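## Task

Remove the black key fob from the drawer of the little wooden box and set it down directly on the open table surface, not on top of anything, then push the drawer closed. The box must stay roughly at its present spot with its present heading, and the second object must remain inside the drawer.

## Robot and tools

Robot: two simulated arms, left_arm and right_arm, each ending in a two-finger gripper. Bases in the scene frame: left_arm at (+0.033, +0.312, +0.044) m, right_arm at (-0.018, -0.308, +0.004) m, both facing nearly along +x. A camera stand sits behind them.

Frames: one scene frame for everything. Origin at table-top height, halfway between the arms' nominal bases; +x points out over the table, +y toward left_arm, +z up. Arm names do not match image left/right. In a gripper's own frame the fingers point along +z and spread along y. end_effector_position is the spot between the finger pads, just under 1 cm behind the tips. Reported poses can be a few cm off, worse at long reach; gravity and friction can leave a gripper low, short or tilted, so check each result and correct tilt.

Row format (used by both motion tools): 16 numbers in one flat list covering both arms. First left_arm: x, y, z in metres, then orientation quaternion qw, qx, qy, qz (w first), then opening; then the same eight for right_arm. Position and quaternion are an absolute pose of the gripper in the scene frame, not an offset. Opening runs from -1 (shut, 0 mm between pads) to +1 (fully open, about 87 mm); 0.5 is about 69 mm, 0 about 43 mm, -0.5 about 18 mm. An arm that should stay still must get its own last reported pose, same quaternion and the intended opening, in every row. To keep orientation, repeat one fixed target quaternion rather than copying a drifted reading. Each step the controller limits commanded rotation to 40 degrees from the measured one.

execute_actions: argument actions, a list of zero or one item, plus optional cameras (names, ["all"], or []). Empty list: returns state and all images. An action is {"rows": [...], "steps": N}: 1 to 15 rows, N from 5 to 15 (default 15), each step 1/30 s; the final row repeats for leftover steps. A wait is {"steps": N} with N up to 300. A row target more than 0.6 m from that arm's last reported position along any gripper axis gets the whole call refused and nothing happens. The result is captured 5 steps before the action finishes; those remaining steps run afterward.

move: target is one 16-number row or a list of up to 15 rows (waypoints). speed in m/s, 0.002 to 2.9, default 0.25 (rotation capped at twice that in rad/s), one value or one per waypoint. blend in metres rounds corners at intermediate waypoints; 0 stops at each. blocking=false returns after about 0.5 s while motion continues. Paths are straight lines, all end together, take at least 0.5 s and are cut off at 10 s. No obstacle avoidance. Fast motion means lag, overshoot and harder impacts; aiming far beyond a contact presses harder. Opening changes in the first row go out immediately; in later rows they are applied on arrival once everything is still. The result adds a move: line with the outcome (done, off_target, moving, held, fault) and limits (paced = clipped command, held = steps withheld). Done means within 10 mm and 2 degrees; neither done nor off_target tells you about contact. Avoid paths passing near an arm's own base; go around.

wait: seconds 0 to 10; lets time pass, ends early if a running move finishes. stop: brakes the current move (needs some distance); fingers keep going. zoom_image: camera (cam_high, cam_low, cam_left_wrist, cam_right_wrist) and region [x0, y0, x1, y1] in pixels of that 672x504 image, at most 504 each way; only the latest images. finished_scene: scene (1 or 2) ends the current scene irrevocably and its result gives the next task.

Results list per arm: end_effector_position, end_effector_quat_wxyz, grip_measured (same scale as opening, up to about 0.043 off), Joint positions (six joints, then gripper 0 closed to 1 open), Joint velocities (may be omitted when idle), joint torques (include gravity; first three wrap at ±28 N m), motor temperatures, and Hand target, the pose currently being driven toward. Camera calibration (OpenCV pinhole, K, distortion, world-to-camera transform) is given; wrist images may lag during motion.

Gripping: note grip_measured when pads touch, then command about 0.04 below it for a firm hold, less for gentle. Fast closing squeezes harder.

Avoid: dropping the item or releasing it while moving; anything leaving the table; knocking or sliding the box (pull the drawer gently, maybe brace the box); arms or grippers touching each other, or one gripper closing on the other's fingers; hard strikes on table or fixtures; strain on wrist camera cables. Motors heat when holding loads, stretching or pushing at unreachable targets; MOTOR HOT appears near 75 °C, a fault at 90 °C folds and disables that arm. Any arm stop costs. Thinking time counts as robot time, so be quick and smooth.

Each tool is called after "Emit:" by a JSON object that holds its "fn" and its "kwargs", one argument or row to a line.

## Session

Emit:
{"fn": "execute_actions", "kwargs": {
  "actions": []
}}

Scene clock: 0.00 s of 6000.00 s.
left_arm: end_effector_position=(+0.4027, +0.3305, +0.0641) grip_measured=+1.000 end_effector_quat_wxyz=(+0.526, -0.046, +0.849, -0.029) | right_arm: end_effector_position=(+0.3591, -0.3331, +0.0571) grip_measured=+1.000 end_effector_quat_wxyz=(+0.574, +0.066, +0.812, -0.078)
Joint positions: left_arm=[0.103 1.588 0.372 0.752 0.089 -0.064 1] | right_arm=[0.07 1.528 0.359 0.825 0.241 0.031 1]
Joint velocities: within noise
Joint torques (N m): no reading
Motor temperatures (°C): left_arm=[26 35 37 31 25 28 24] | right_arm=[25 31 31 31 29 29 29]
Heat: left arm: 37 °C; right arm: 31 °C.
Hand target: left_arm +0.4044, +0.3307, +0.0667; +0.528, -0.045, +0.847, -0.029 | right_arm +0.3635, -0.3329, +0.0650; +0.585, +0.067, +0.805, -0.077

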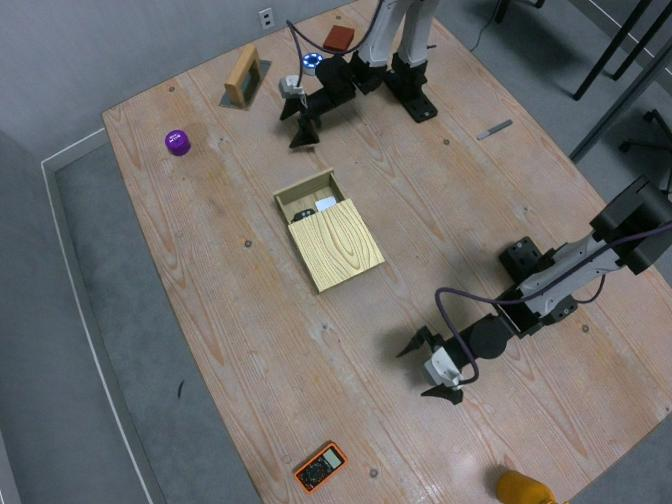

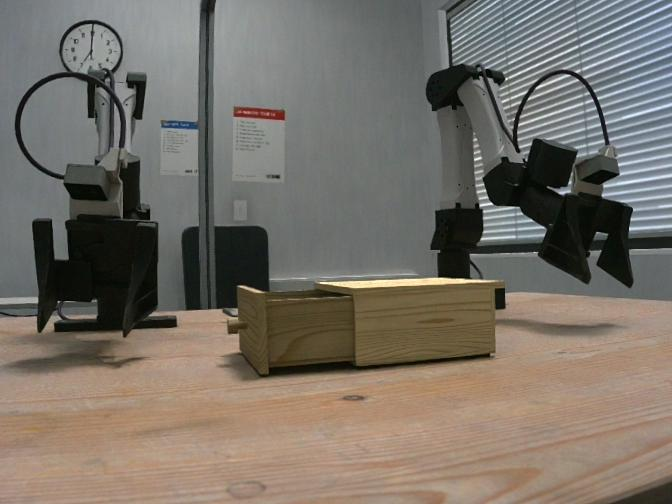

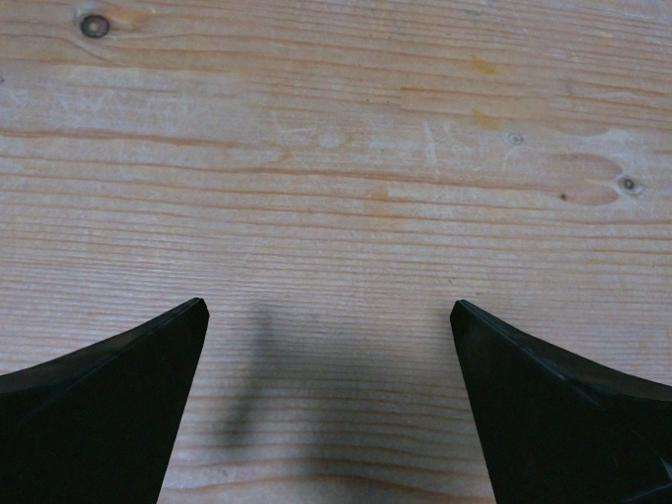

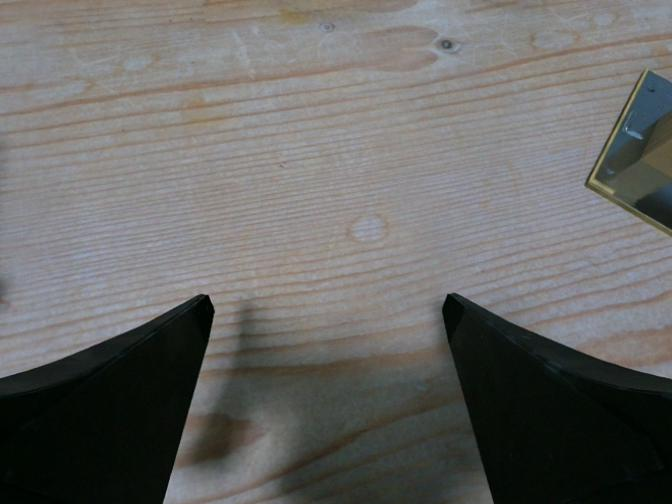

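Emit:
{"fn": "zoom_image", "kwargs": {
  "camera": "cam_high",
  "region": [240, 140, 400, 300]
}}

Scaled by 3.150 from the camera's 672x504 image, which has a finer 960x720 frame.

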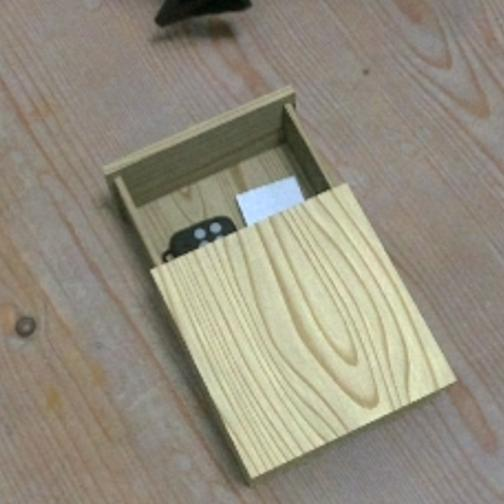

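Emit:
{"fn": "move", "kwargs": {
  "target": [0.4044,0.3307,0.0667,0.528,-0.045,0.847,-0.029,1,0.34,-0.20,0.17,0.254,-0.192,0.947,0.051,-0.8],
  "cameras": ["all"]
}}

Scene clock: 4.37 s of 6000.00 s.
left_arm: end_effector_position=(+0.4027, +0.3305, +0.0641) grip_measured=+1.000 end_effector_quat_wxyz=(+0.526, -0.046, +0.849, -0.029) | right_arm: end_effector_position=(+0.3343, -0.2055, +0.1642) grip_measured=-0.800 end_effector_quat_wxyz=(+0.248, -0.184, +0.950, +0.045)
Joint positions: left_arm=[0.103 1.588 0.372 0.752 0.089 -0.064 1] | right_arm=[0.299 1.612 1.457 -0.908 -0.05 -0.1 0.1]
Joint torques (N m): left_arm=[0.13 -5.38 5.86 2.26 0.04 0.16] | right_arm=[0.65 -5.03 11.71 0.99 -0.15 -0.26]
Heat: left arm: 38 °C; right arm: 32 °C.
Hand target: left_arm +0.4043, +0.3307, +0.0667; +0.528, -0.045, +0.847, -0.029 | right_arm +0.3398, -0.2001, +0.1699; +0.254, -0.192, +0.947, +0.051
Off the commanded pose: left_arm 0.003 m, 0 deg | right_arm 0.010 m, 1 deg.
Kept back: nothing.
move: done
camera_calibration:
cam_right_wrist: T_world_to_cam=[[0.388775, -0.921236, 0.0133351, -0.323272], [-0.861158, -0.3582, 0.360693, 0.174724], [-0.327507, -0.151712, -0.932589, 0.371584], [0, 0, 0, 1]] pos_world=[0.397841, -0.17885, 0.287824]

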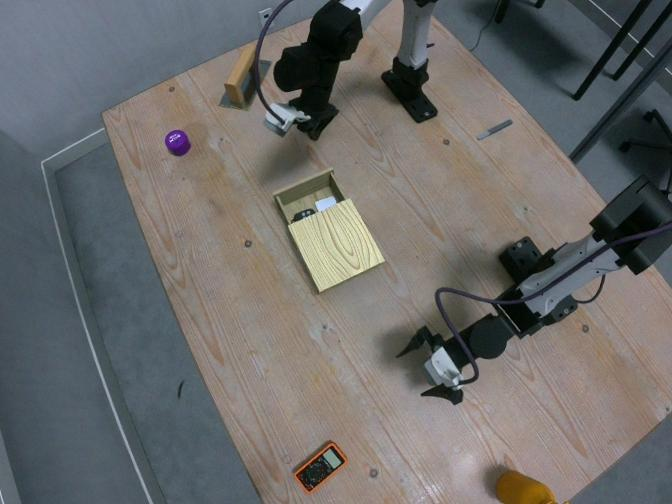

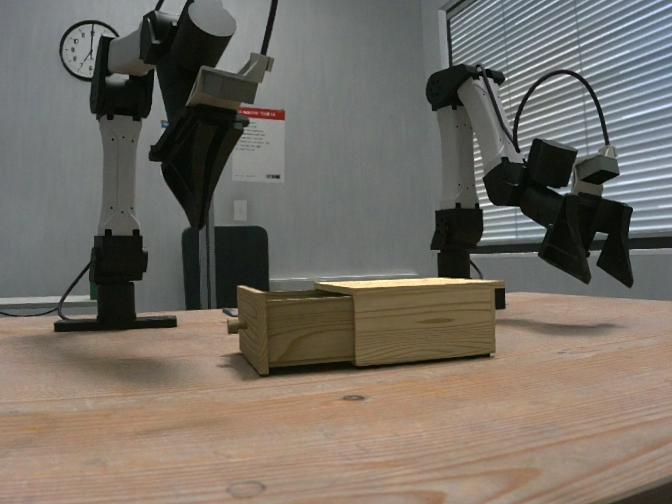

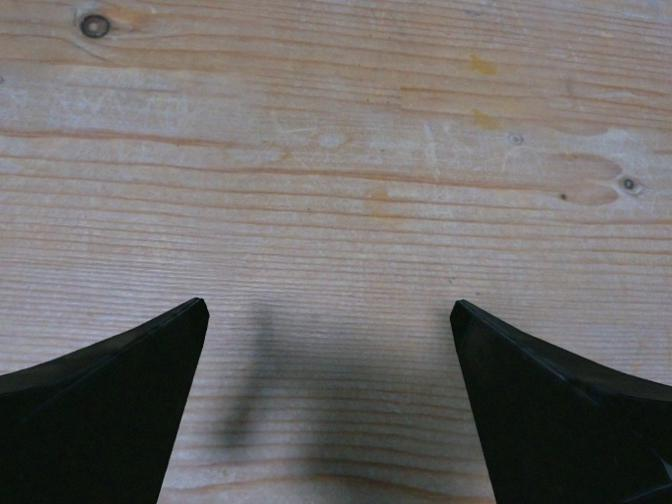

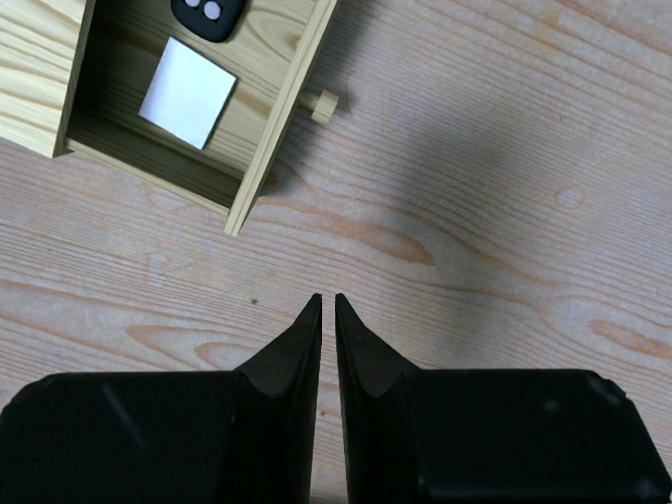

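Emit:
{"fn": "move", "kwargs": {
  "target": [0.4044,0.3307,0.0667,0.528,-0.045,0.847,-0.029,1,0.41,-0.205,0.16,0.254,-0.192,0.947,0.051,-0.8],
  "cameras": ["cam_right_wrist"]
}}

Scene clock: 5.50 s of 6000.00 s.
left_arm: end_effector_position=(+0.4027, +0.3305, +0.0641) grip_measured=+1.000 end_effector_quat_wxyz=(+0.526, -0.046, +0.849, -0.029) | right_arm: end_effector_position=(+0.4040, -0.2064, +0.1559) grip_measured=-0.800 end_effector_quat_wxyz=(+0.249, -0.188, +0.949, +0.047)
Joint positions: left_arm=[0.103 1.588 0.372 0.752 0.089 -0.064 1] | right_arm=[0.247 1.872 1.73 -0.923 -0.08 -0.152 0.1]
Joint torques (N m): left_arm=[0.12 -5.37 5.9 2.25 0.03 0.16] | right_arm=[-0.21 -6.97 11.41 1.03 -0.16 -0.24]
Heat: left arm: 38 °C; right arm: 32 °C.
Hand target: left_arm +0.4043, +0.3307, +0.0667; +0.528, -0.045, +0.847, -0.029 | right_arm +0.4099, -0.2051, +0.1600; +0.254, -0.192, +0.946, +0.051
Off the commanded pose: left_arm 0.003 m, 0 deg | right_arm 0.007 m, 1 deg.
Kept back: nothing.
move: done
camera_calibration:
cam_right_wrist: T_world_to_cam=[[0.39674, -0.917831, 0.0135717, -0.353637], [-0.858779, -0.365912, 0.358618, 0.235215], [-0.324185, -0.153933, -0.933386, 0.384804], [0, 0, 0, 1]] pos_world=[0.467047, -0.179276, 0.279618]
Images, in order (width x height): cam_right_wrist 672x504.

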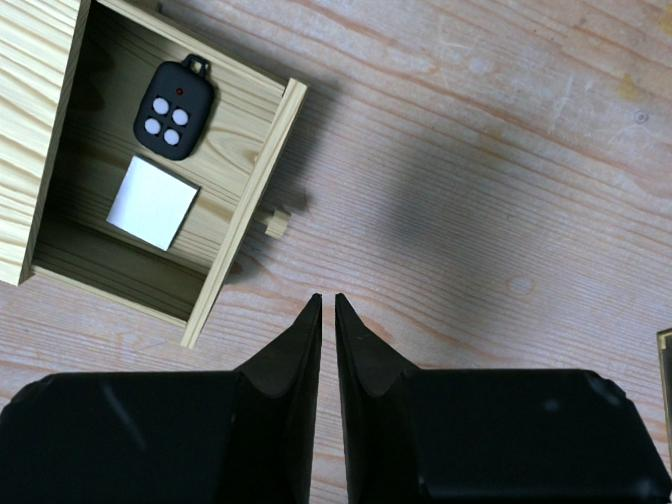

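Emit:
{"fn": "move", "kwargs": {
  "target": [
    [0.4044,0.3307,0.0667,0.528,-0.045,0.847,-0.029,1,0.397,-0.132,0.115,0.254,-0.192,0.947,0.051,-1],
    [0.4044,0.3307,0.0667,0.528,-0.045,0.847,-0.029,1,0.397,-0.132,0.06,0.254,-0.192,0.947,0.051,-1]
  ],
  "speed": [0.2,0.08],
  "cameras": ["all"]
}}

Scene clock: 8.80 s of 6000.00 s.
left_arm: end_effector_position=(+0.4027, +0.3305, +0.0641) grip_measured=+1.000 end_effector_quat_wxyz=(+0.526, -0.046, +0.849, -0.029) | right_arm: end_effector_position=(+0.3930, -0.1314, +0.0669) grip_measured=-0.973 end_effector_quat_wxyz=(+0.252, -0.198, +0.946, +0.054)
Joint positions: left_arm=[0.103 1.588 0.372 0.752 0.089 -0.064 1] | right_arm=[0.432 1.936 1.457 -0.57 -0.009 -0.009 0.013]
Joint torques (N m): left_arm=[0.06 -5.39 5.89 2.24 0.04 0.16] | right_arm=[-0.13 -7.24 7.53 1.32 0.08 -0.05]
Heat: left arm: 38 °C; right arm: 33 °C.
Hand target: left_arm +0.4043, +0.3307, +0.0667; +0.528, -0.045, +0.847, -0.029 | right_arm +0.3968, -0.1320, +0.0601; +0.254, -0.192, +0.947, +0.051
Off the commanded pose: left_arm 0.003 m, 0 deg | right_arm 0.008 m, 1 deg.
Kept back: nothing.
move: done
camera_calibration:
cam_right_wrist: T_world_to_cam=[[0.4192, -0.907876, 0.00566804, -0.286207], [-0.851483, -0.39098, 0.349443, 0.279548], [-0.315035, -0.151313, -0.93694, 0.306811], [0, 0, 0, 1]] pos_world=[0.454664, -0.104118, 0.1914]

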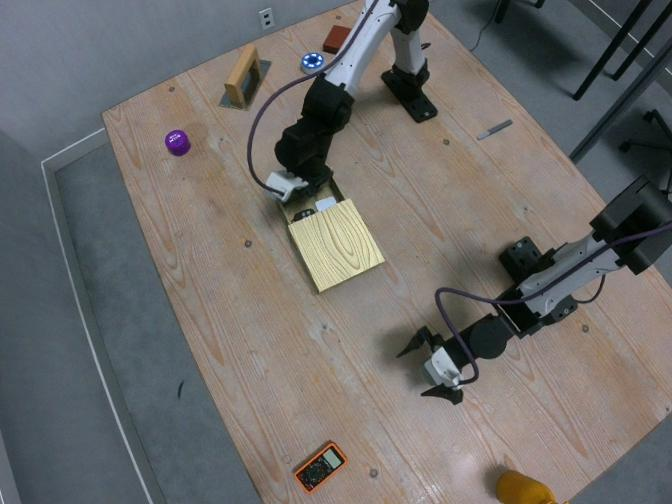

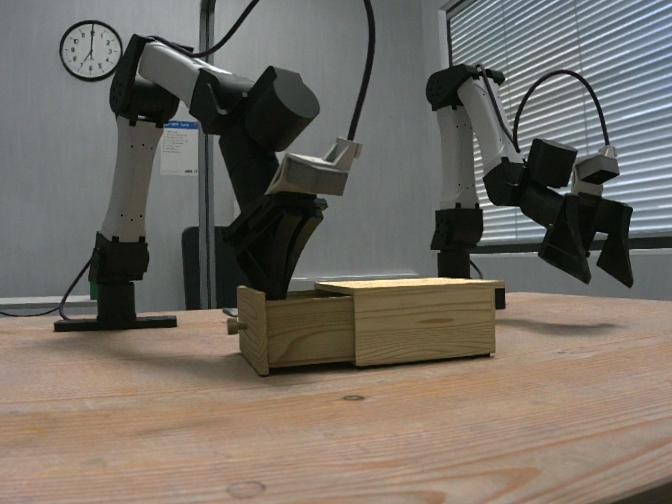

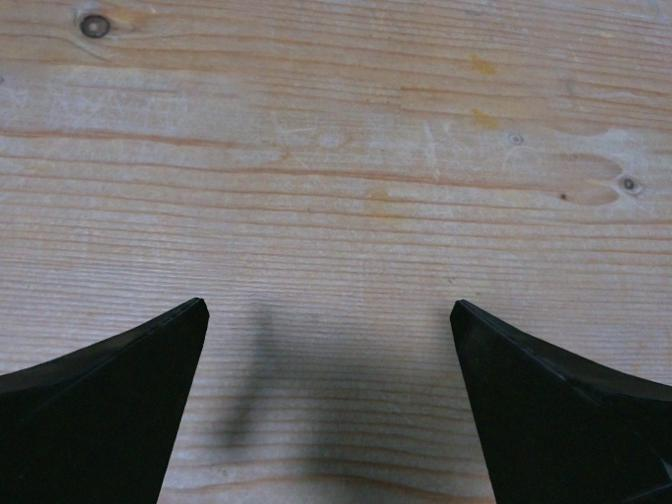

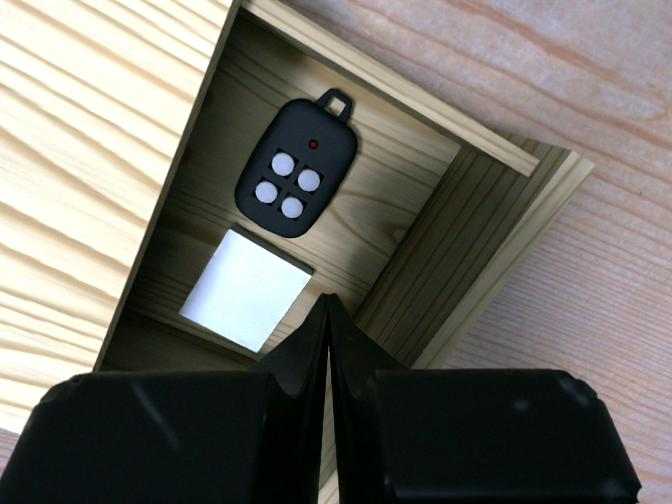

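Emit:
{"fn": "move", "kwargs": {
  "target": [
    [0.4044,0.3307,0.0667,0.528,-0.045,0.847,-0.029,1,0.397,-0.137,0.043,0.254,-0.192,0.947,0.051,-1],
    [0.4044,0.3307,0.0667,0.528,-0.045,0.847,-0.029,1,0.397,-0.185,0.043,0.254,-0.192,0.947,0.051,-1]
  ],
  "speed": [0.08,0.06],
  "cameras": ["cam_high","cam_low","cam_right_wrist"]
}}

Scene clock: 11.20 s of 6000.00 s.
left_arm: end_effector_position=(+0.4027, +0.3305, +0.0641) grip_measured=+1.000 end_effector_quat_wxyz=(+0.526, -0.046, +0.849, -0.029) | right_arm: end_effector_position=(+0.4035, -0.1643, +0.0428) grip_measured=-0.973 end_effector_quat_wxyz=(+0.263, -0.197, +0.942, +0.073)
Joint positions: left_arm=[0.103 1.588 0.372 0.752 0.089 -0.064 1] | right_arm=[0.329 1.937 1.347 -0.434 -0.094 -0.088 0.013]
Joint torques (N m): left_arm=[0.09 -5.33 5.89 2.25 0.04 0.16] | right_arm=[-2.48 -10.44 5.59 0.82 0.23 -0.39]
Heat: left arm: 38 °C; right arm: 33 °C.
Hand target: left_arm +0.4043, +0.3307, +0.0667; +0.528, -0.045, +0.847, -0.029 | right_arm +0.3971, -0.1842, +0.0427; +0.253, -0.192, +0.947, +0.051
Off the commanded pose: left_arm 0.003 m, 0 deg | right_arm 0.022 m, 3 deg.
Kept back: nothing.
move: off_target (right_arm)
camera_calibration:
cam_right_wrist: T_world_to_cam=[[0.426695, -0.90406, -0.0246272, -0.321375], [-0.853491, -0.411536, 0.319675, 0.282713], [-0.29914, -0.115385, -0.947207, 0.282458], [0, 0, 0, 1]] pos_world=[0.462917, -0.141605, 0.169255]
Images, in order (width x height): cam_high 672x504, cam_low 672x504, cam_right_wrist 672x504.

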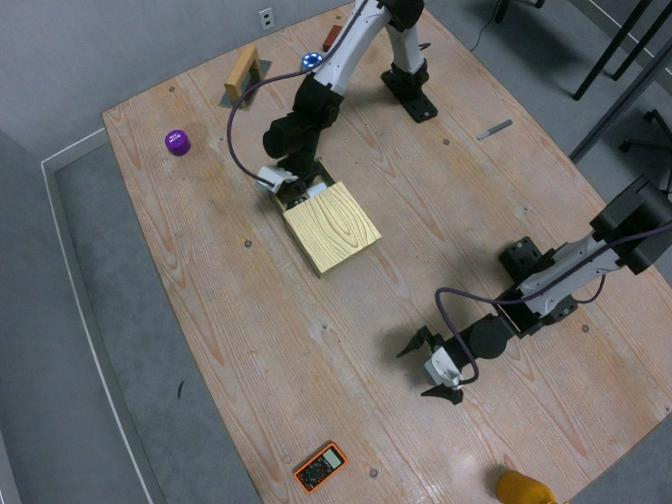

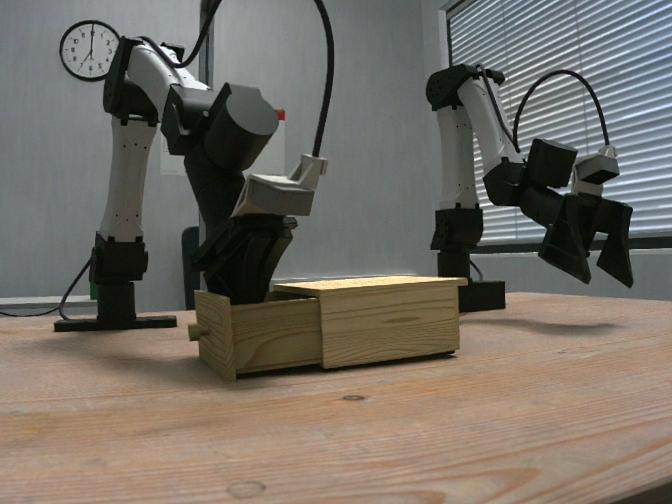

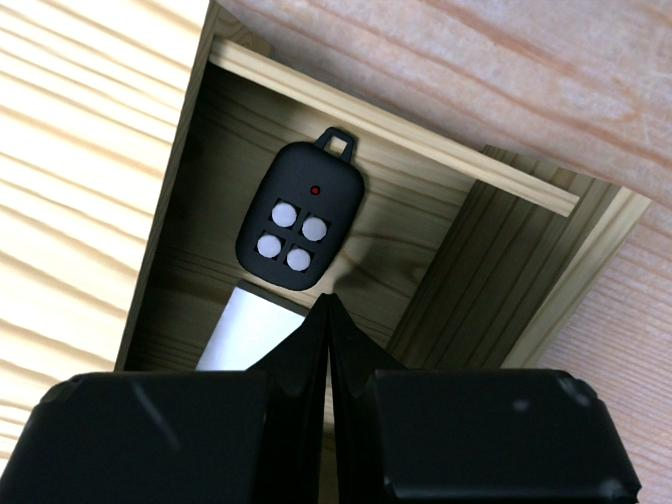

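Emit:
{"fn": "move", "kwargs": {
  "target": [
    [0.4044,0.3307,0.0667,0.528,-0.045,0.847,-0.029,1,0.403,-0.160,0.05,0.254,-0.192,0.947,0.051,-1],
    [0.4044,0.3307,0.0667,0.528,-0.045,0.847,-0.029,1,0.40,-0.158,0.12,0.254,-0.192,0.947,0.051,-1],
    [0.4044,0.3307,0.0667,0.528,-0.045,0.847,-0.029,0.1,0.430,-0.144,0.085,0.1346,-0.0295,0.9834,0.118,0.1]
  ],
  "speed": [0.1,0.15,0.2],
  "blend": [0.01,0.02,0],
  "cameras": ["cam_high","cam_low","cam_right_wrist"]
}}

Scene clock: 15.80 s of 6000.00 s.
left_arm: end_effector_position=(+0.4027, +0.3305, +0.0641) grip_measured=+0.100 end_effector_quat_wxyz=(+0.526, -0.046, +0.849, -0.029) | right_arm: end_effector_position=(+0.4238, -0.1448, +0.0851) grip_measured=+0.100 end_effector_quat_wxyz=(+0.134, -0.035, +0.984, +0.113)
Joint positions: left_arm=[0.103 1.588 0.372 0.752 0.089 -0.064 0.55] | right_arm=[0.306 2.219 1.994 -1.029 -0.154 0.228 0.55]
Joint torques (N m): left_arm=[0.08 -5.34 5.9 2.25 0.04 0.16] | right_arm=[-0.51 -8.65 11.19 0.71 -0.19 -0.06]
Heat: left arm: 38 °C; right arm: 34 °C.
Hand target: left_arm +0.4043, +0.3307, +0.0667; +0.528, -0.045, +0.847, -0.029 | right_arm +0.4298, -0.1441, +0.0850; +0.135, -0.029, +0.983, +0.118
Off the commanded pose: left_arm 0.003 m, 0 deg | right_arm 0.006 m, 1 deg.
Kept back: nothing.
move: done
camera_calibration:
cam_right_wrist: T_world_to_cam=[[0.120213, -0.970677, -0.208171, -0.175631], [-0.808673, -0.217378, 0.546622, 0.284421], [-0.575845, 0.102631, -0.811092, 0.468101], [0, 0, 0, 1]] pos_world=[0.52067, -0.156696, 0.18764]
Images, in order (width x height): cam_high 672x504, cam_low 672x504, cam_right_wrist 672x504.

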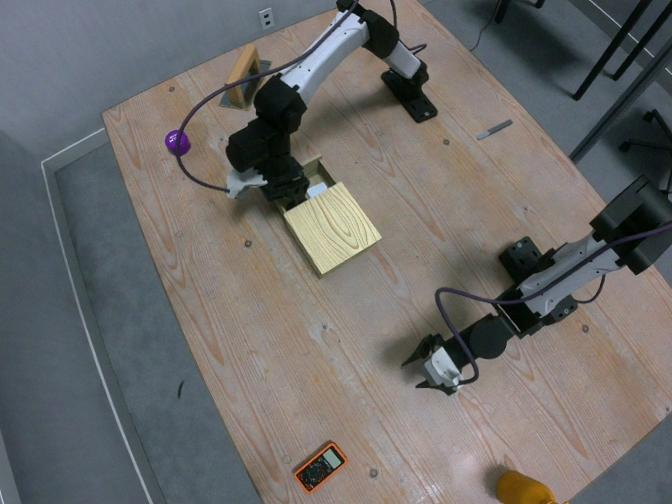

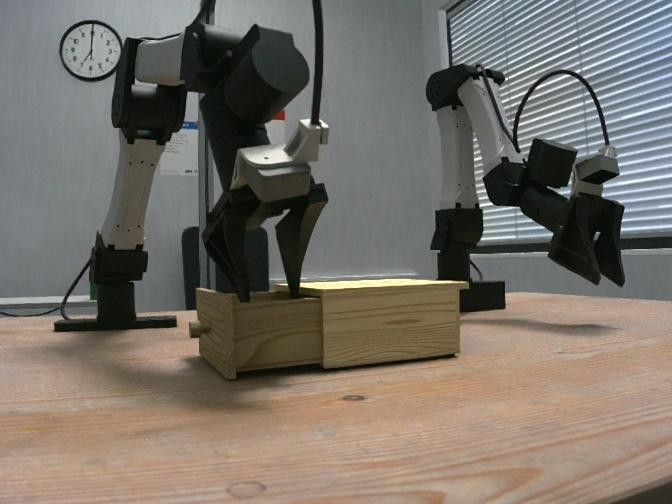

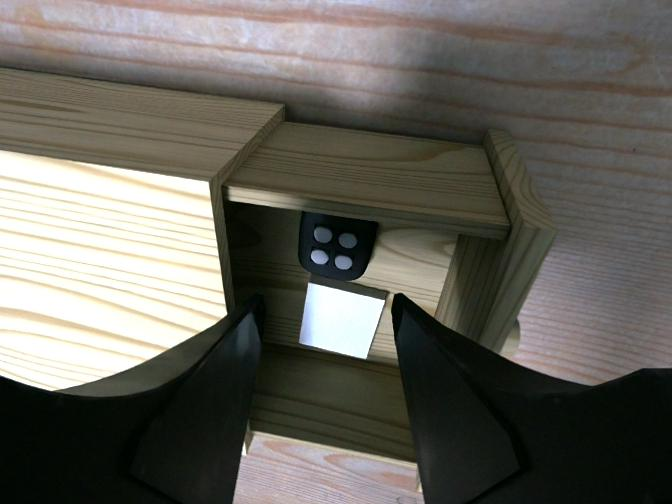

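Emit:
{"fn": "move", "kwargs": {
  "target": [0.4044,0.3307,0.0667,0.528,-0.045,0.847,-0.029,0.1,0.428,-0.139,0.038,0.1346,-0.0295,0.9834,0.118,0.1],
  "speed": 0.08,
  "cameras": ["cam_low","cam_right_wrist"]
}}

Scene clock: 16.93 s of 6000.00 s.
left_arm: end_effector_position=(+0.4027, +0.3305, +0.0641) grip_measured=+0.100 end_effector_quat_wxyz=(+0.526, -0.046, +0.849, -0.029) | right_arm: end_effector_position=(+0.4228, -0.1428, +0.0505) grip_measured=+0.100 end_effector_quat_wxyz=(+0.132, -0.031, +0.984, +0.115)
Joint positions: left_arm=[0.103 1.588 0.372 0.752 0.089 -0.064 0.55] | right_arm=[0.308 2.227 1.869 -0.896 -0.158 0.24 0.55]
Joint torques (N m): left_arm=[0.09 -5.34 5.86 2.26 0.05 0.15] | right_arm=[0.44 -8.29 6.94 1.17 -0.07 -0.09]
Heat: left arm: 39 °C; right arm: 34 °C.
Hand target: left_arm +0.4043, +0.3307, +0.0667; +0.528, -0.045, +0.847, -0.029 | right_arm +0.4275, -0.1393, +0.0382; +0.134, -0.029, +0.983, +0.118
Off the commanded pose: left_arm 0.003 m, 0 deg | right_arm 0.014 m, 0 deg.
Kept back: nothing.
move: off_target (right_arm)
camera_calibration:
cam_right_wrist: T_world_to_cam=[[0.111551, -0.970176, -0.215208, -0.176599], [-0.807625, -0.214692, 0.549226, 0.302779], [-0.579049, 0.112541, -0.807488, 0.441826], [0, 0, 0, 1]] pos_world=[0.520071, -0.156051, 0.15247]
Images, in order (width x height): cam_low 672x504, cam_right_wrist 672x504.

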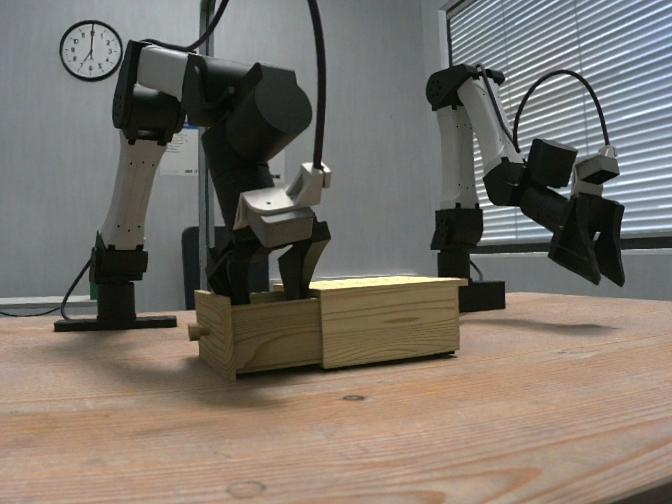

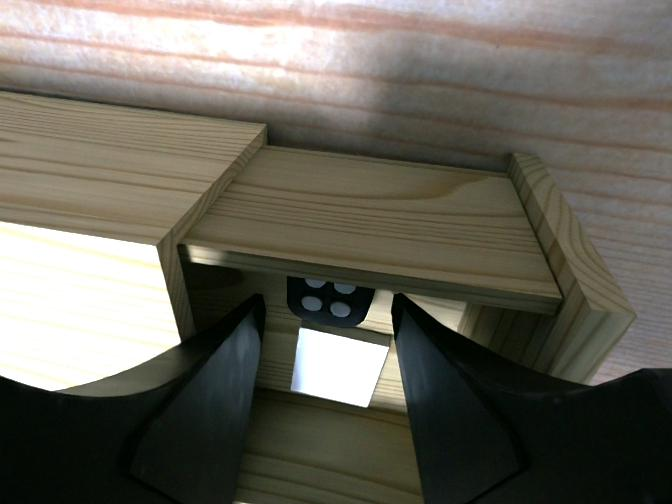

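Emit:
{"fn": "move", "kwargs": {
  "target": [
    [0.4044,0.3307,0.0667,0.528,-0.045,0.847,-0.029,0.1,0.430,-0.142,0.062,0.1358,-0.0237,0.9773,0.1607,0.06],
    [0.4044,0.3307,0.0667,0.528,-0.045,0.847,-0.029,0.1,0.430,-0.139,0.024,0.1358,-0.0237,0.9773,0.1607,0.06]
  ],
  "speed": [0.1,0.06],
  "cameras": ["cam_low","cam_right_wrist"]
}}

Scene clock: 19.17 s of 6000.00 s.
left_arm: end_effector_position=(+0.4027, +0.3305, +0.0641) grip_measured=+0.100 end_effector_quat_wxyz=(+0.526, -0.046, +0.849, -0.029) | right_arm: end_effector_position=(+0.4259, -0.1367, +0.0489) grip_measured=+0.058 end_effector_quat_wxyz=(+0.137, -0.028, +0.976, +0.164)
Joint positions: left_arm=[0.103 1.588 0.372 0.752 0.089 -0.064 0.55] | right_arm=[0.284 2.216 1.822 -0.826 -0.255 0.242 0.529]
Joint torques (N m): left_arm=[0.12 -5.31 5.9 2.25 0.03 0.15] | right_arm=[-0.49 -7.66 3.7 1.44 -0.06 -0.12]
Motor temperatures (°C): left_arm=[26 37 39 36 25 28 24] | right_arm=[25 34 33 32 28 29 29]
Heat: left arm: 39 °C; right arm: 34 °C.
Hand target: left_arm +0.4043, +0.3307, +0.0667; +0.528, -0.045, +0.847, -0.029 | right_arm +0.4286, -0.1394, +0.0248; +0.135, -0.024, +0.978, +0.160
Off the commanded pose: left_arm 0.003 m, 0 deg | right_arm 0.025 m, 1 deg.
Kept back: nothing.
move: off_target (right_arm)
camera_calibration:
cam_right_wrist: T_world_to_cam=[[0.119665, -0.943778, -0.308161, -0.166689], [-0.810869, -0.272007, 0.518174, 0.30251], [-0.572863, 0.187871, -0.79783, 0.448864], [0, 0, 0, 1]] pos_world=[0.52238, -0.159361, 0.149997]
Images, in order (width x height): cam_low 672x504, cam_right_wrist 672x504.

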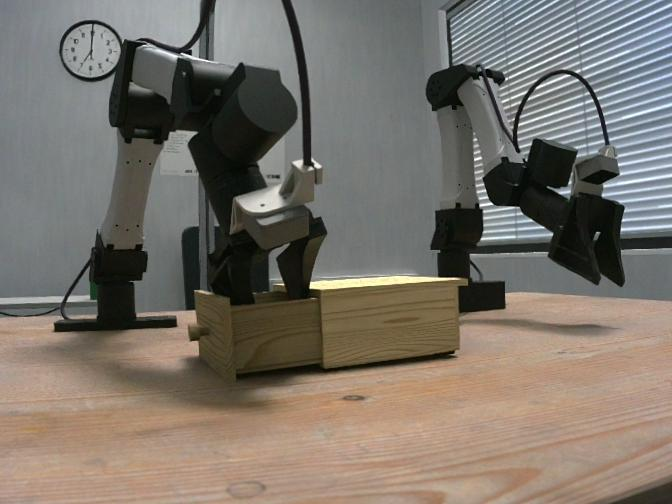

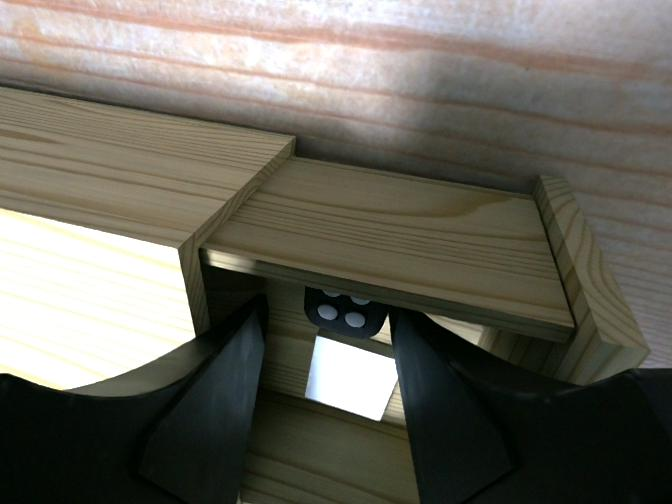

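Emit:
{"fn": "zoom_image", "kwargs": {
  "camera": "cam_low",
  "region": [180, 200, 340, 390]
}}

Emit:
{"fn": "zoom_image", "kwargs": {
  "camera": "cam_right_wrist",
  "region": [170, 200, 470, 425]
}}

Scaled by 2.653 from the camera's 672x504 image, which has a finer 960x720 frame.

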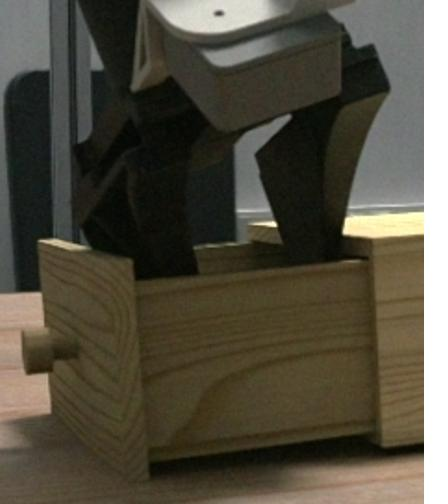

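Scaled by 1.680 from the camera's 672x504 image, which has a finer 960x720 frame.

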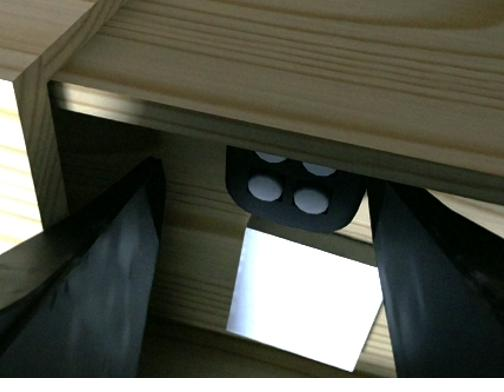

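Emit:
{"fn": "move", "kwargs": {
  "target": [
    [0.4044,0.3307,0.0667,0.528,-0.045,0.847,-0.029,0.1,0.428,-0.142,0.12,0.1358,-0.0237,0.9773,0.1607,0.06],
    [0.4044,0.3307,0.0667,0.528,-0.045,0.847,-0.029,0.1,0.425,-0.145,0.11,0.0923,-0.701,0.701,0.0923,-1]
  ],
  "speed": [0.12,0.4],
  "cameras": ["cam_low","cam_right_wrist"]
}}

Scene clock: 24.93 s of 6000.00 s.
left_arm: end_effector_position=(+0.4027, +0.3305, +0.0641) grip_measured=+0.100 end_effector_quat_wxyz=(+0.526, -0.046, +0.849, -0.029) | right_arm: end_effector_position=(+0.4229, -0.1478, +0.1134) grip_measured=-0.973 end_effector_quat_wxyz=(-0.096, +0.695, -0.706, -0.093)
Joint positions: left_arm=[0.103 1.588 0.372 0.752 0.089 -0.064 0.55] | right_arm=[0.365 2.429 2.501 -1.547 -0.251 -1.208 0.013]
Joint torques (N m): left_arm=[0.08 -5.33 5.89 2.25 0.04 0.16] | right_arm=[0.73 -9.05 10.13 0.22 -0.16 -0.28]
Heat: left arm: 39 °C; right arm: 35 °C.
Hand target: left_arm +0.4043, +0.3307, +0.0667; +0.528, -0.045, +0.847, -0.029 | right_arm +0.4248, -0.1451, +0.1098; -0.093, +0.701, -0.701, -0.092
Off the commanded pose: left_arm 0.003 m, 0 deg | right_arm 0.005 m, 1 deg.
Kept back: nothing.
move: done
camera_calibration:
cam_right_wrist: T_world_to_cam=[[0.999973, 0.00466907, 0.00567677, -0.424662], [0.00057148, -0.819375, 0.573258, -0.166692], [0.00732799, -0.573239, -0.819355, 0.145197], [0, 0, 0, 1]] pos_world=[0.423682, -0.0513677, 0.216937]
Images, in order (width x height): cam_low 672x504, cam_right_wrist 672x504.

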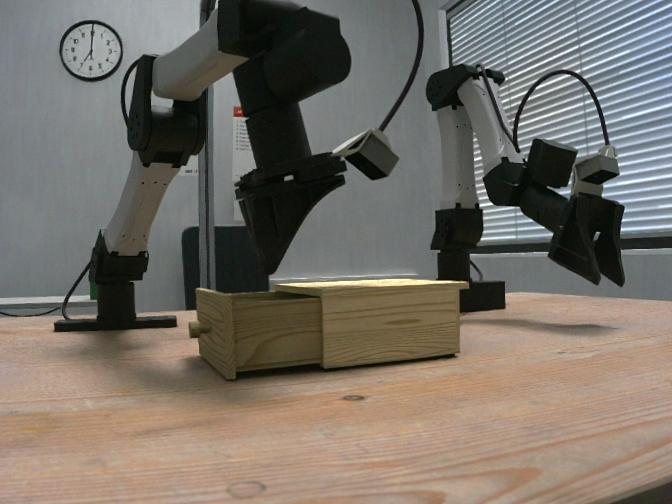

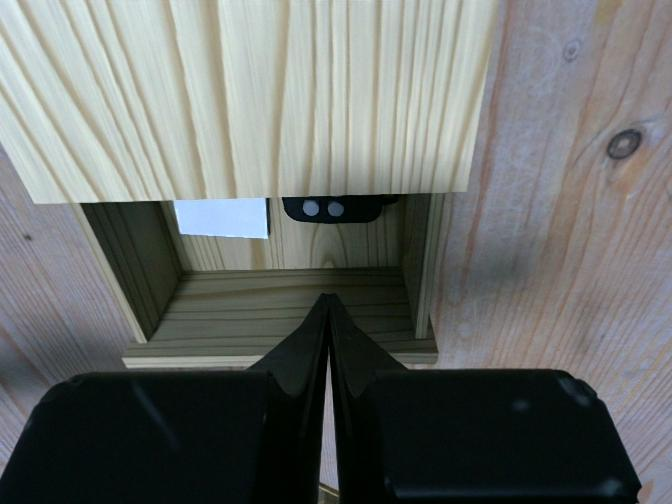

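Emit:
{"fn": "move", "kwargs": {
  "target": [
    [0.4044,0.3307,0.0667,0.528,-0.045,0.847,-0.029,0.1,0.364,-0.182,0.09,0,-0.7071,0.7071,0,-1],
    [0.4044,0.3307,0.0667,0.528,-0.045,0.847,-0.029,0.1,0.364,-0.182,0.05,0,-0.7071,0.7071,0,-1]
  ],
  "speed": [0.2,0.06],
  "cameras": ["cam_low","cam_right_wrist"]
}}

Scene clock: 28.20 s of 6000.00 s.
left_arm: end_effector_position=(+0.4027, +0.3305, +0.0641) grip_measured=+0.100 end_effector_quat_wxyz=(+0.526, -0.046, +0.849, -0.029) | right_arm: end_effector_position=(+0.3606, -0.1846, +0.0377) grip_measured=-0.973 end_effector_quat_wxyz=(+0.020, +0.707, -0.706, -0.012)
Joint positions: left_arm=[0.103 1.588 0.372 0.752 0.089 -0.064 0.55] | right_arm=[0.437 2.204 1.791 -1.204 -0.008 -1.166 0.013]
Joint torques (N m): left_arm=[0.1 -5.37 5.87 2.24 0.04 0.16] | right_arm=[0.61 -12.63 6.02 0.24 0.02 -0.08]
Heat: left arm: 39 °C; right arm: 36 °C.
Hand target: left_arm +0.4043, +0.3307, +0.0667; +0.528, -0.045, +0.847, -0.029 | right_arm +0.3638, -0.1821, +0.0499; +0.000, +0.707, -0.707, +0.000
Off the commanded pose: left_arm 0.003 m, 0 deg | right_arm 0.013 m, 3 deg.
Kept back: nothing.
move: off_target (right_arm)
camera_calibration:
cam_right_wrist: T_world_to_cam=[[0.998624, 0.0219959, -0.047603, -0.356019], [0.0508294, -0.62922, 0.775563, -0.144054], [-0.0128936, -0.776916, -0.629472, 0.0251714], [0, 0, 0, 1]] pos_world=[0.363176, -0.0632549, 0.11062]
Images, in order (width x height): cam_low 672x504, cam_right_wrist 672x504.

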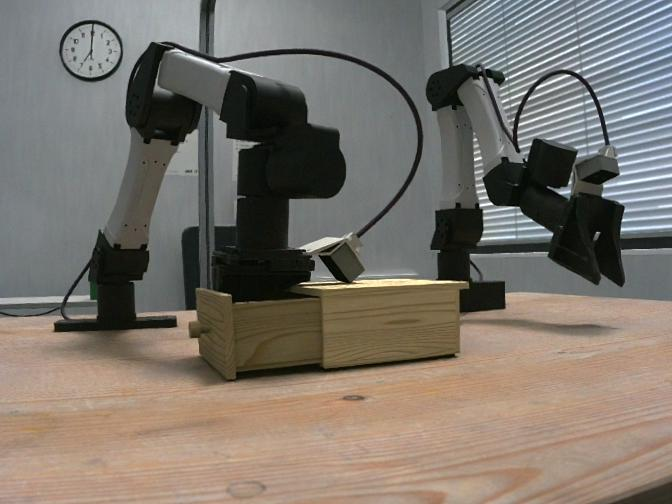

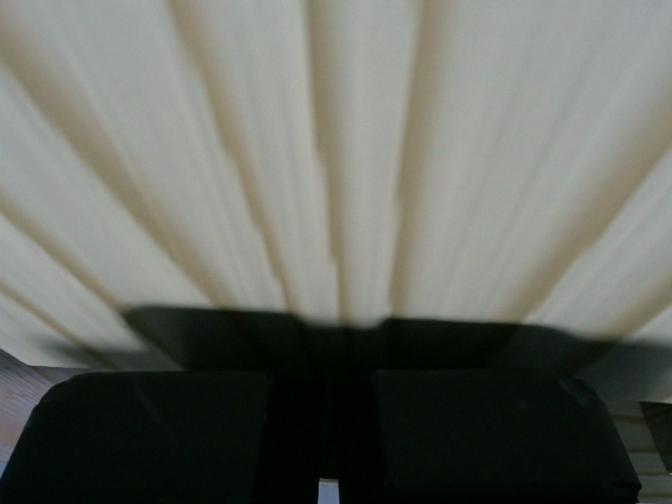

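Emit:
{"fn": "move", "kwargs": {
  "target": [
    [0.4044,0.3307,0.0667,0.528,-0.045,0.847,-0.029,0.1,0.364,-0.18,0.11,0,-0.7071,0.7071,0,-1],
    [0.4044,0.3307,0.0667,0.528,-0.045,0.847,-0.029,0.1,0.366,-0.178,0.085,0.254,-0.192,0.947,0.051,-1],
    [0.4044,0.3307,0.0667,0.528,-0.045,0.847,-0.029,0.1,0.366,-0.178,0.035,0.254,-0.192,0.947,0.051,-1]
  ],
  "speed": [0.12,0.5,0.07],
  "cameras": ["cam_low","cam_right_wrist"]
}}

Scene clock: 32.83 s of 6000.00 s.
left_arm: end_effector_position=(+0.4027, +0.3305, +0.0641) grip_measured=+0.100 end_effector_quat_wxyz=(+0.526, -0.046, +0.849, -0.029) | right_arm: end_effector_position=(+0.3680, -0.1687, +0.0462) grip_measured=-0.973 end_effector_quat_wxyz=(+0.263, -0.197, +0.942, +0.068)
Joint positions: left_arm=[0.103 1.588 0.372 0.752 0.089 -0.064 0.55] | right_arm=[0.352 1.808 1.19 -0.406 -0.071 -0.07 0.013]
Joint torques (N m): left_arm=[0.12 -5.37 5.91 2.25 0.04 0.16] | right_arm=[-0.55 -6.35 6.34 1.17 0.22 -0.17]
Heat: left arm: 39 °C; right arm: 38 °C.
Hand target: left_arm +0.4043, +0.3307, +0.0667; +0.528, -0.045, +0.847, -0.029 | right_arm +0.3657, -0.1779, +0.0354; +0.254, -0.192, +0.947, +0.051
Off the commanded pose: left_arm 0.003 m, 0 deg | right_arm 0.015 m, 2 deg.
Kept back: nothing.
move: off_target (right_arm)
camera_calibration:
cam_right_wrist: T_world_to_cam=[[0.423552, -0.905757, -0.0143808, -0.309785], [-0.855648, -0.405232, 0.321954, 0.251391], [-0.297439, -0.124059, -0.946646, 0.272369], [0, 0, 0, 1]] pos_world=[0.427326, -0.144929, 0.172446]
Images, in order (width x height): cam_low 672x504, cam_right_wrist 672x504.

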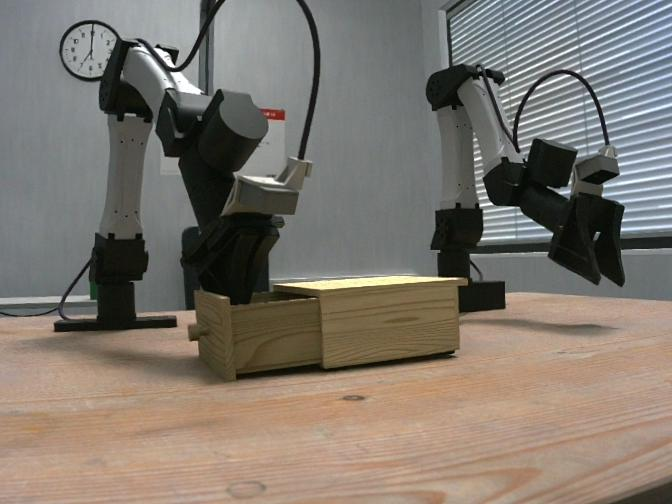

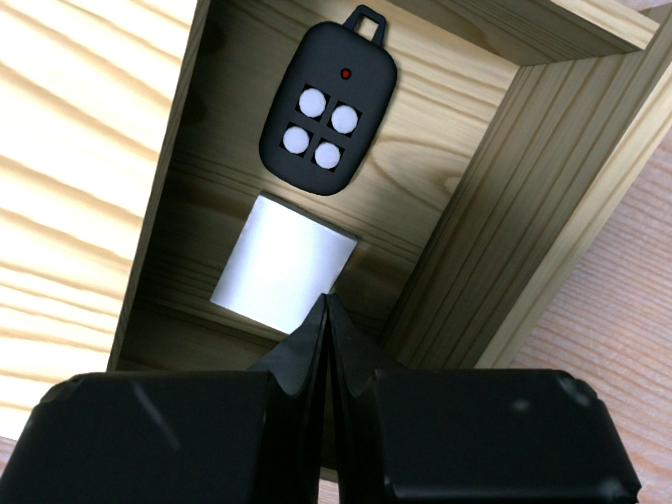

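Emit:
{"fn": "move", "kwargs": {
  "target": [
    [0.4044,0.3307,0.0667,0.528,-0.045,0.847,-0.029,0.1,0.360,-0.162,0.05,0.254,-0.192,0.947,0.051,-1],
    [0.4044,0.3307,0.0667,0.528,-0.045,0.847,-0.029,0.1,0.360,-0.160,0.012,0.254,-0.192,0.947,0.051,-1]
  ],
  "speed": [0.08,0.05],
  "cameras": ["cam_low","cam_right_wrist"]
}}

Scene clock: 35.00 s of 6000.00 s.
left_arm: end_effector_position=(+0.4027, +0.3305, +0.0641) grip_measured=+0.100 end_effector_quat_wxyz=(+0.526, -0.046, +0.849, -0.029) | right_arm: end_effector_position=(+0.3745, -0.1607, +0.0406) grip_measured=-0.973 end_effector_quat_wxyz=(+0.290, -0.190, +0.937, +0.053)
Joint positions: left_arm=[0.103 1.588 0.372 0.752 0.089 -0.064 0.55] | right_arm=[0.386 1.812 1.151 -0.311 -0.014 -0.04 0.013]
Joint torques (N m): left_arm=[0.12 -5.35 5.86 2.27 0.04 0.16] | right_arm=[1.35 -4.05 4.81 1.16 -0.03 0]
Heat: left arm: 39 °C; right arm: 38 °C.
Hand target: left_arm +0.4043, +0.3307, +0.0667; +0.528, -0.045, +0.847, -0.029 | right_arm +0.3590, -0.1607, +0.0136; +0.254, -0.192, +0.947, +0.051
Off the commanded pose: left_arm 0.003 m, 0 deg | right_arm 0.032 m, 4 deg.
Kept back: nothing.
move: off_target (right_arm)
camera_calibration:
cam_right_wrist: T_world_to_cam=[[0.402411, -0.915212, 0.021289, -0.300441], [-0.881993, -0.381364, 0.276857, 0.277429], [-0.245264, -0.130187, -0.960675, 0.250114], [0, 0, 0, 1]] pos_world=[0.426934, -0.136604, 0.169866]
Images, in order (width x height): cam_low 672x504, cam_right_wrist 672x504.

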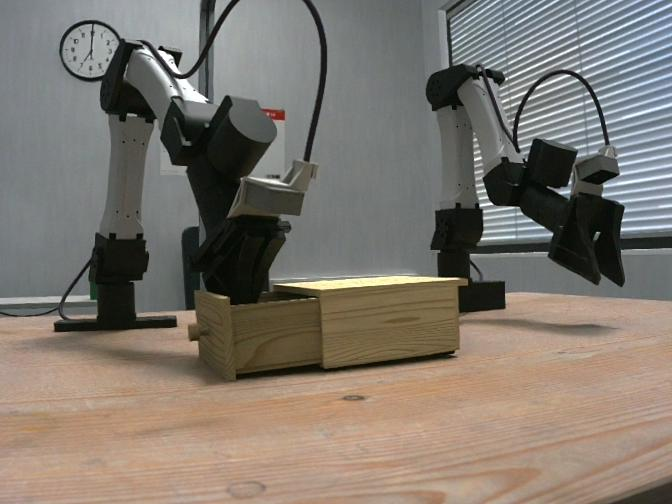

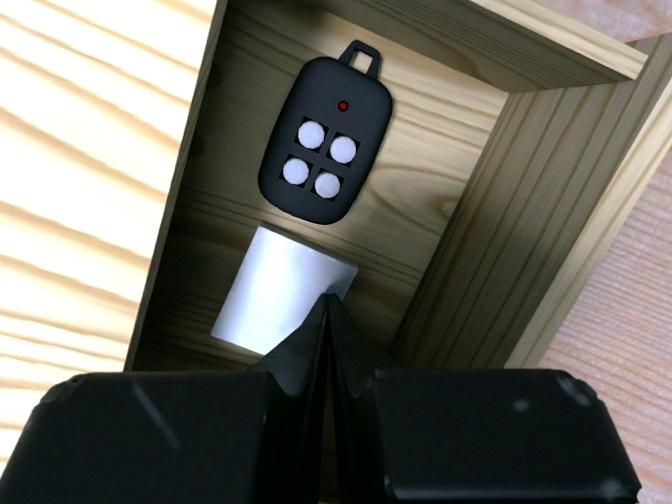

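Emit:
{"fn": "move", "kwargs": {
  "target": [
    [0.4044,0.3307,0.0667,0.528,-0.045,0.847,-0.029,0.1,0.37,-0.158,0.10,0.254,-0.192,0.947,0.051,-1],
    [0.4044,0.3307,0.0667,0.528,-0.045,0.847,-0.029,0.1,0.428,-0.140,0.085,0.278,-0.0191,0.9556,0.096,0.1],
    [0.4044,0.3307,0.0667,0.528,-0.045,0.847,-0.029,0.1,0.428,-0.139,0.038,0.278,-0.0191,0.9556,0.096,0.1]
  ],
  "speed": [0.12,0.3,0.07],
  "cameras": ["cam_low","cam_right_wrist"]
}}

Scene clock: 39.70 s of 6000.00 s.
left_arm: end_effector_position=(+0.4027, +0.3305, +0.0641) grip_measured=+0.100 end_effector_quat_wxyz=(+0.526, -0.046, +0.849, -0.029) | right_arm: end_effector_position=(+0.4223, -0.1431, +0.0550) grip_measured=+0.099 end_effector_quat_wxyz=(+0.275, -0.022, +0.957, +0.091)
Joint positions: left_arm=[0.103 1.588 0.372 0.752 0.089 -0.064 0.55] | right_arm=[0.359 1.978 1.436 -0.442 -0.008 0.285 0.549]
Joint torques (N m): left_arm=[0.06 -5.35 5.87 2.24 0.04 0.16] | right_arm=[0.36 -6.09 5.86 1.83 -0.01 -0.05]
Heat: left arm: 40 °C; right arm: 38 °C.
Hand target: left_arm +0.4043, +0.3307, +0.0667; +0.528, -0.045, +0.847, -0.029 | right_arm +0.4269, -0.1395, +0.0385; +0.277, -0.019, +0.956, +0.096
Off the commanded pose: left_arm 0.003 m, 0 deg | right_arm 0.018 m, 1 deg.
Kept back: nothing.
move: off_target (right_arm); target 2's new opening was sent with right_arm's hand 0.016 m and 2 deg from that target
camera_calibration:
cam_right_wrist: T_world_to_cam=[[0.111393, -0.981979, -0.152672, -0.180921], [-0.941347, -0.153504, 0.300505, 0.378722], [-0.318525, 0.110243, -0.941482, 0.342189], [0, 0, 0, 1]] pos_world=[0.485658, -0.15725, 0.180735]
Images, in order (width x height): cam_low 672x504, cam_right_wrist 672x504.

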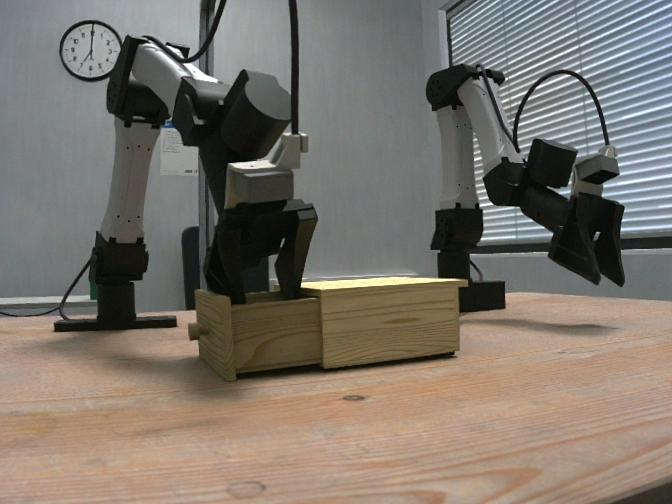

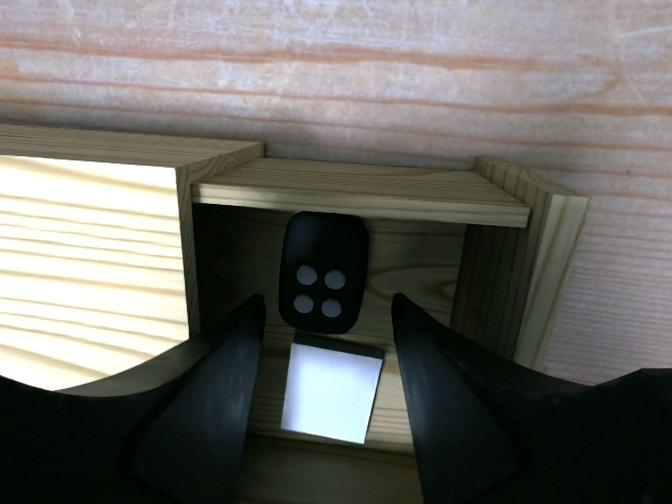

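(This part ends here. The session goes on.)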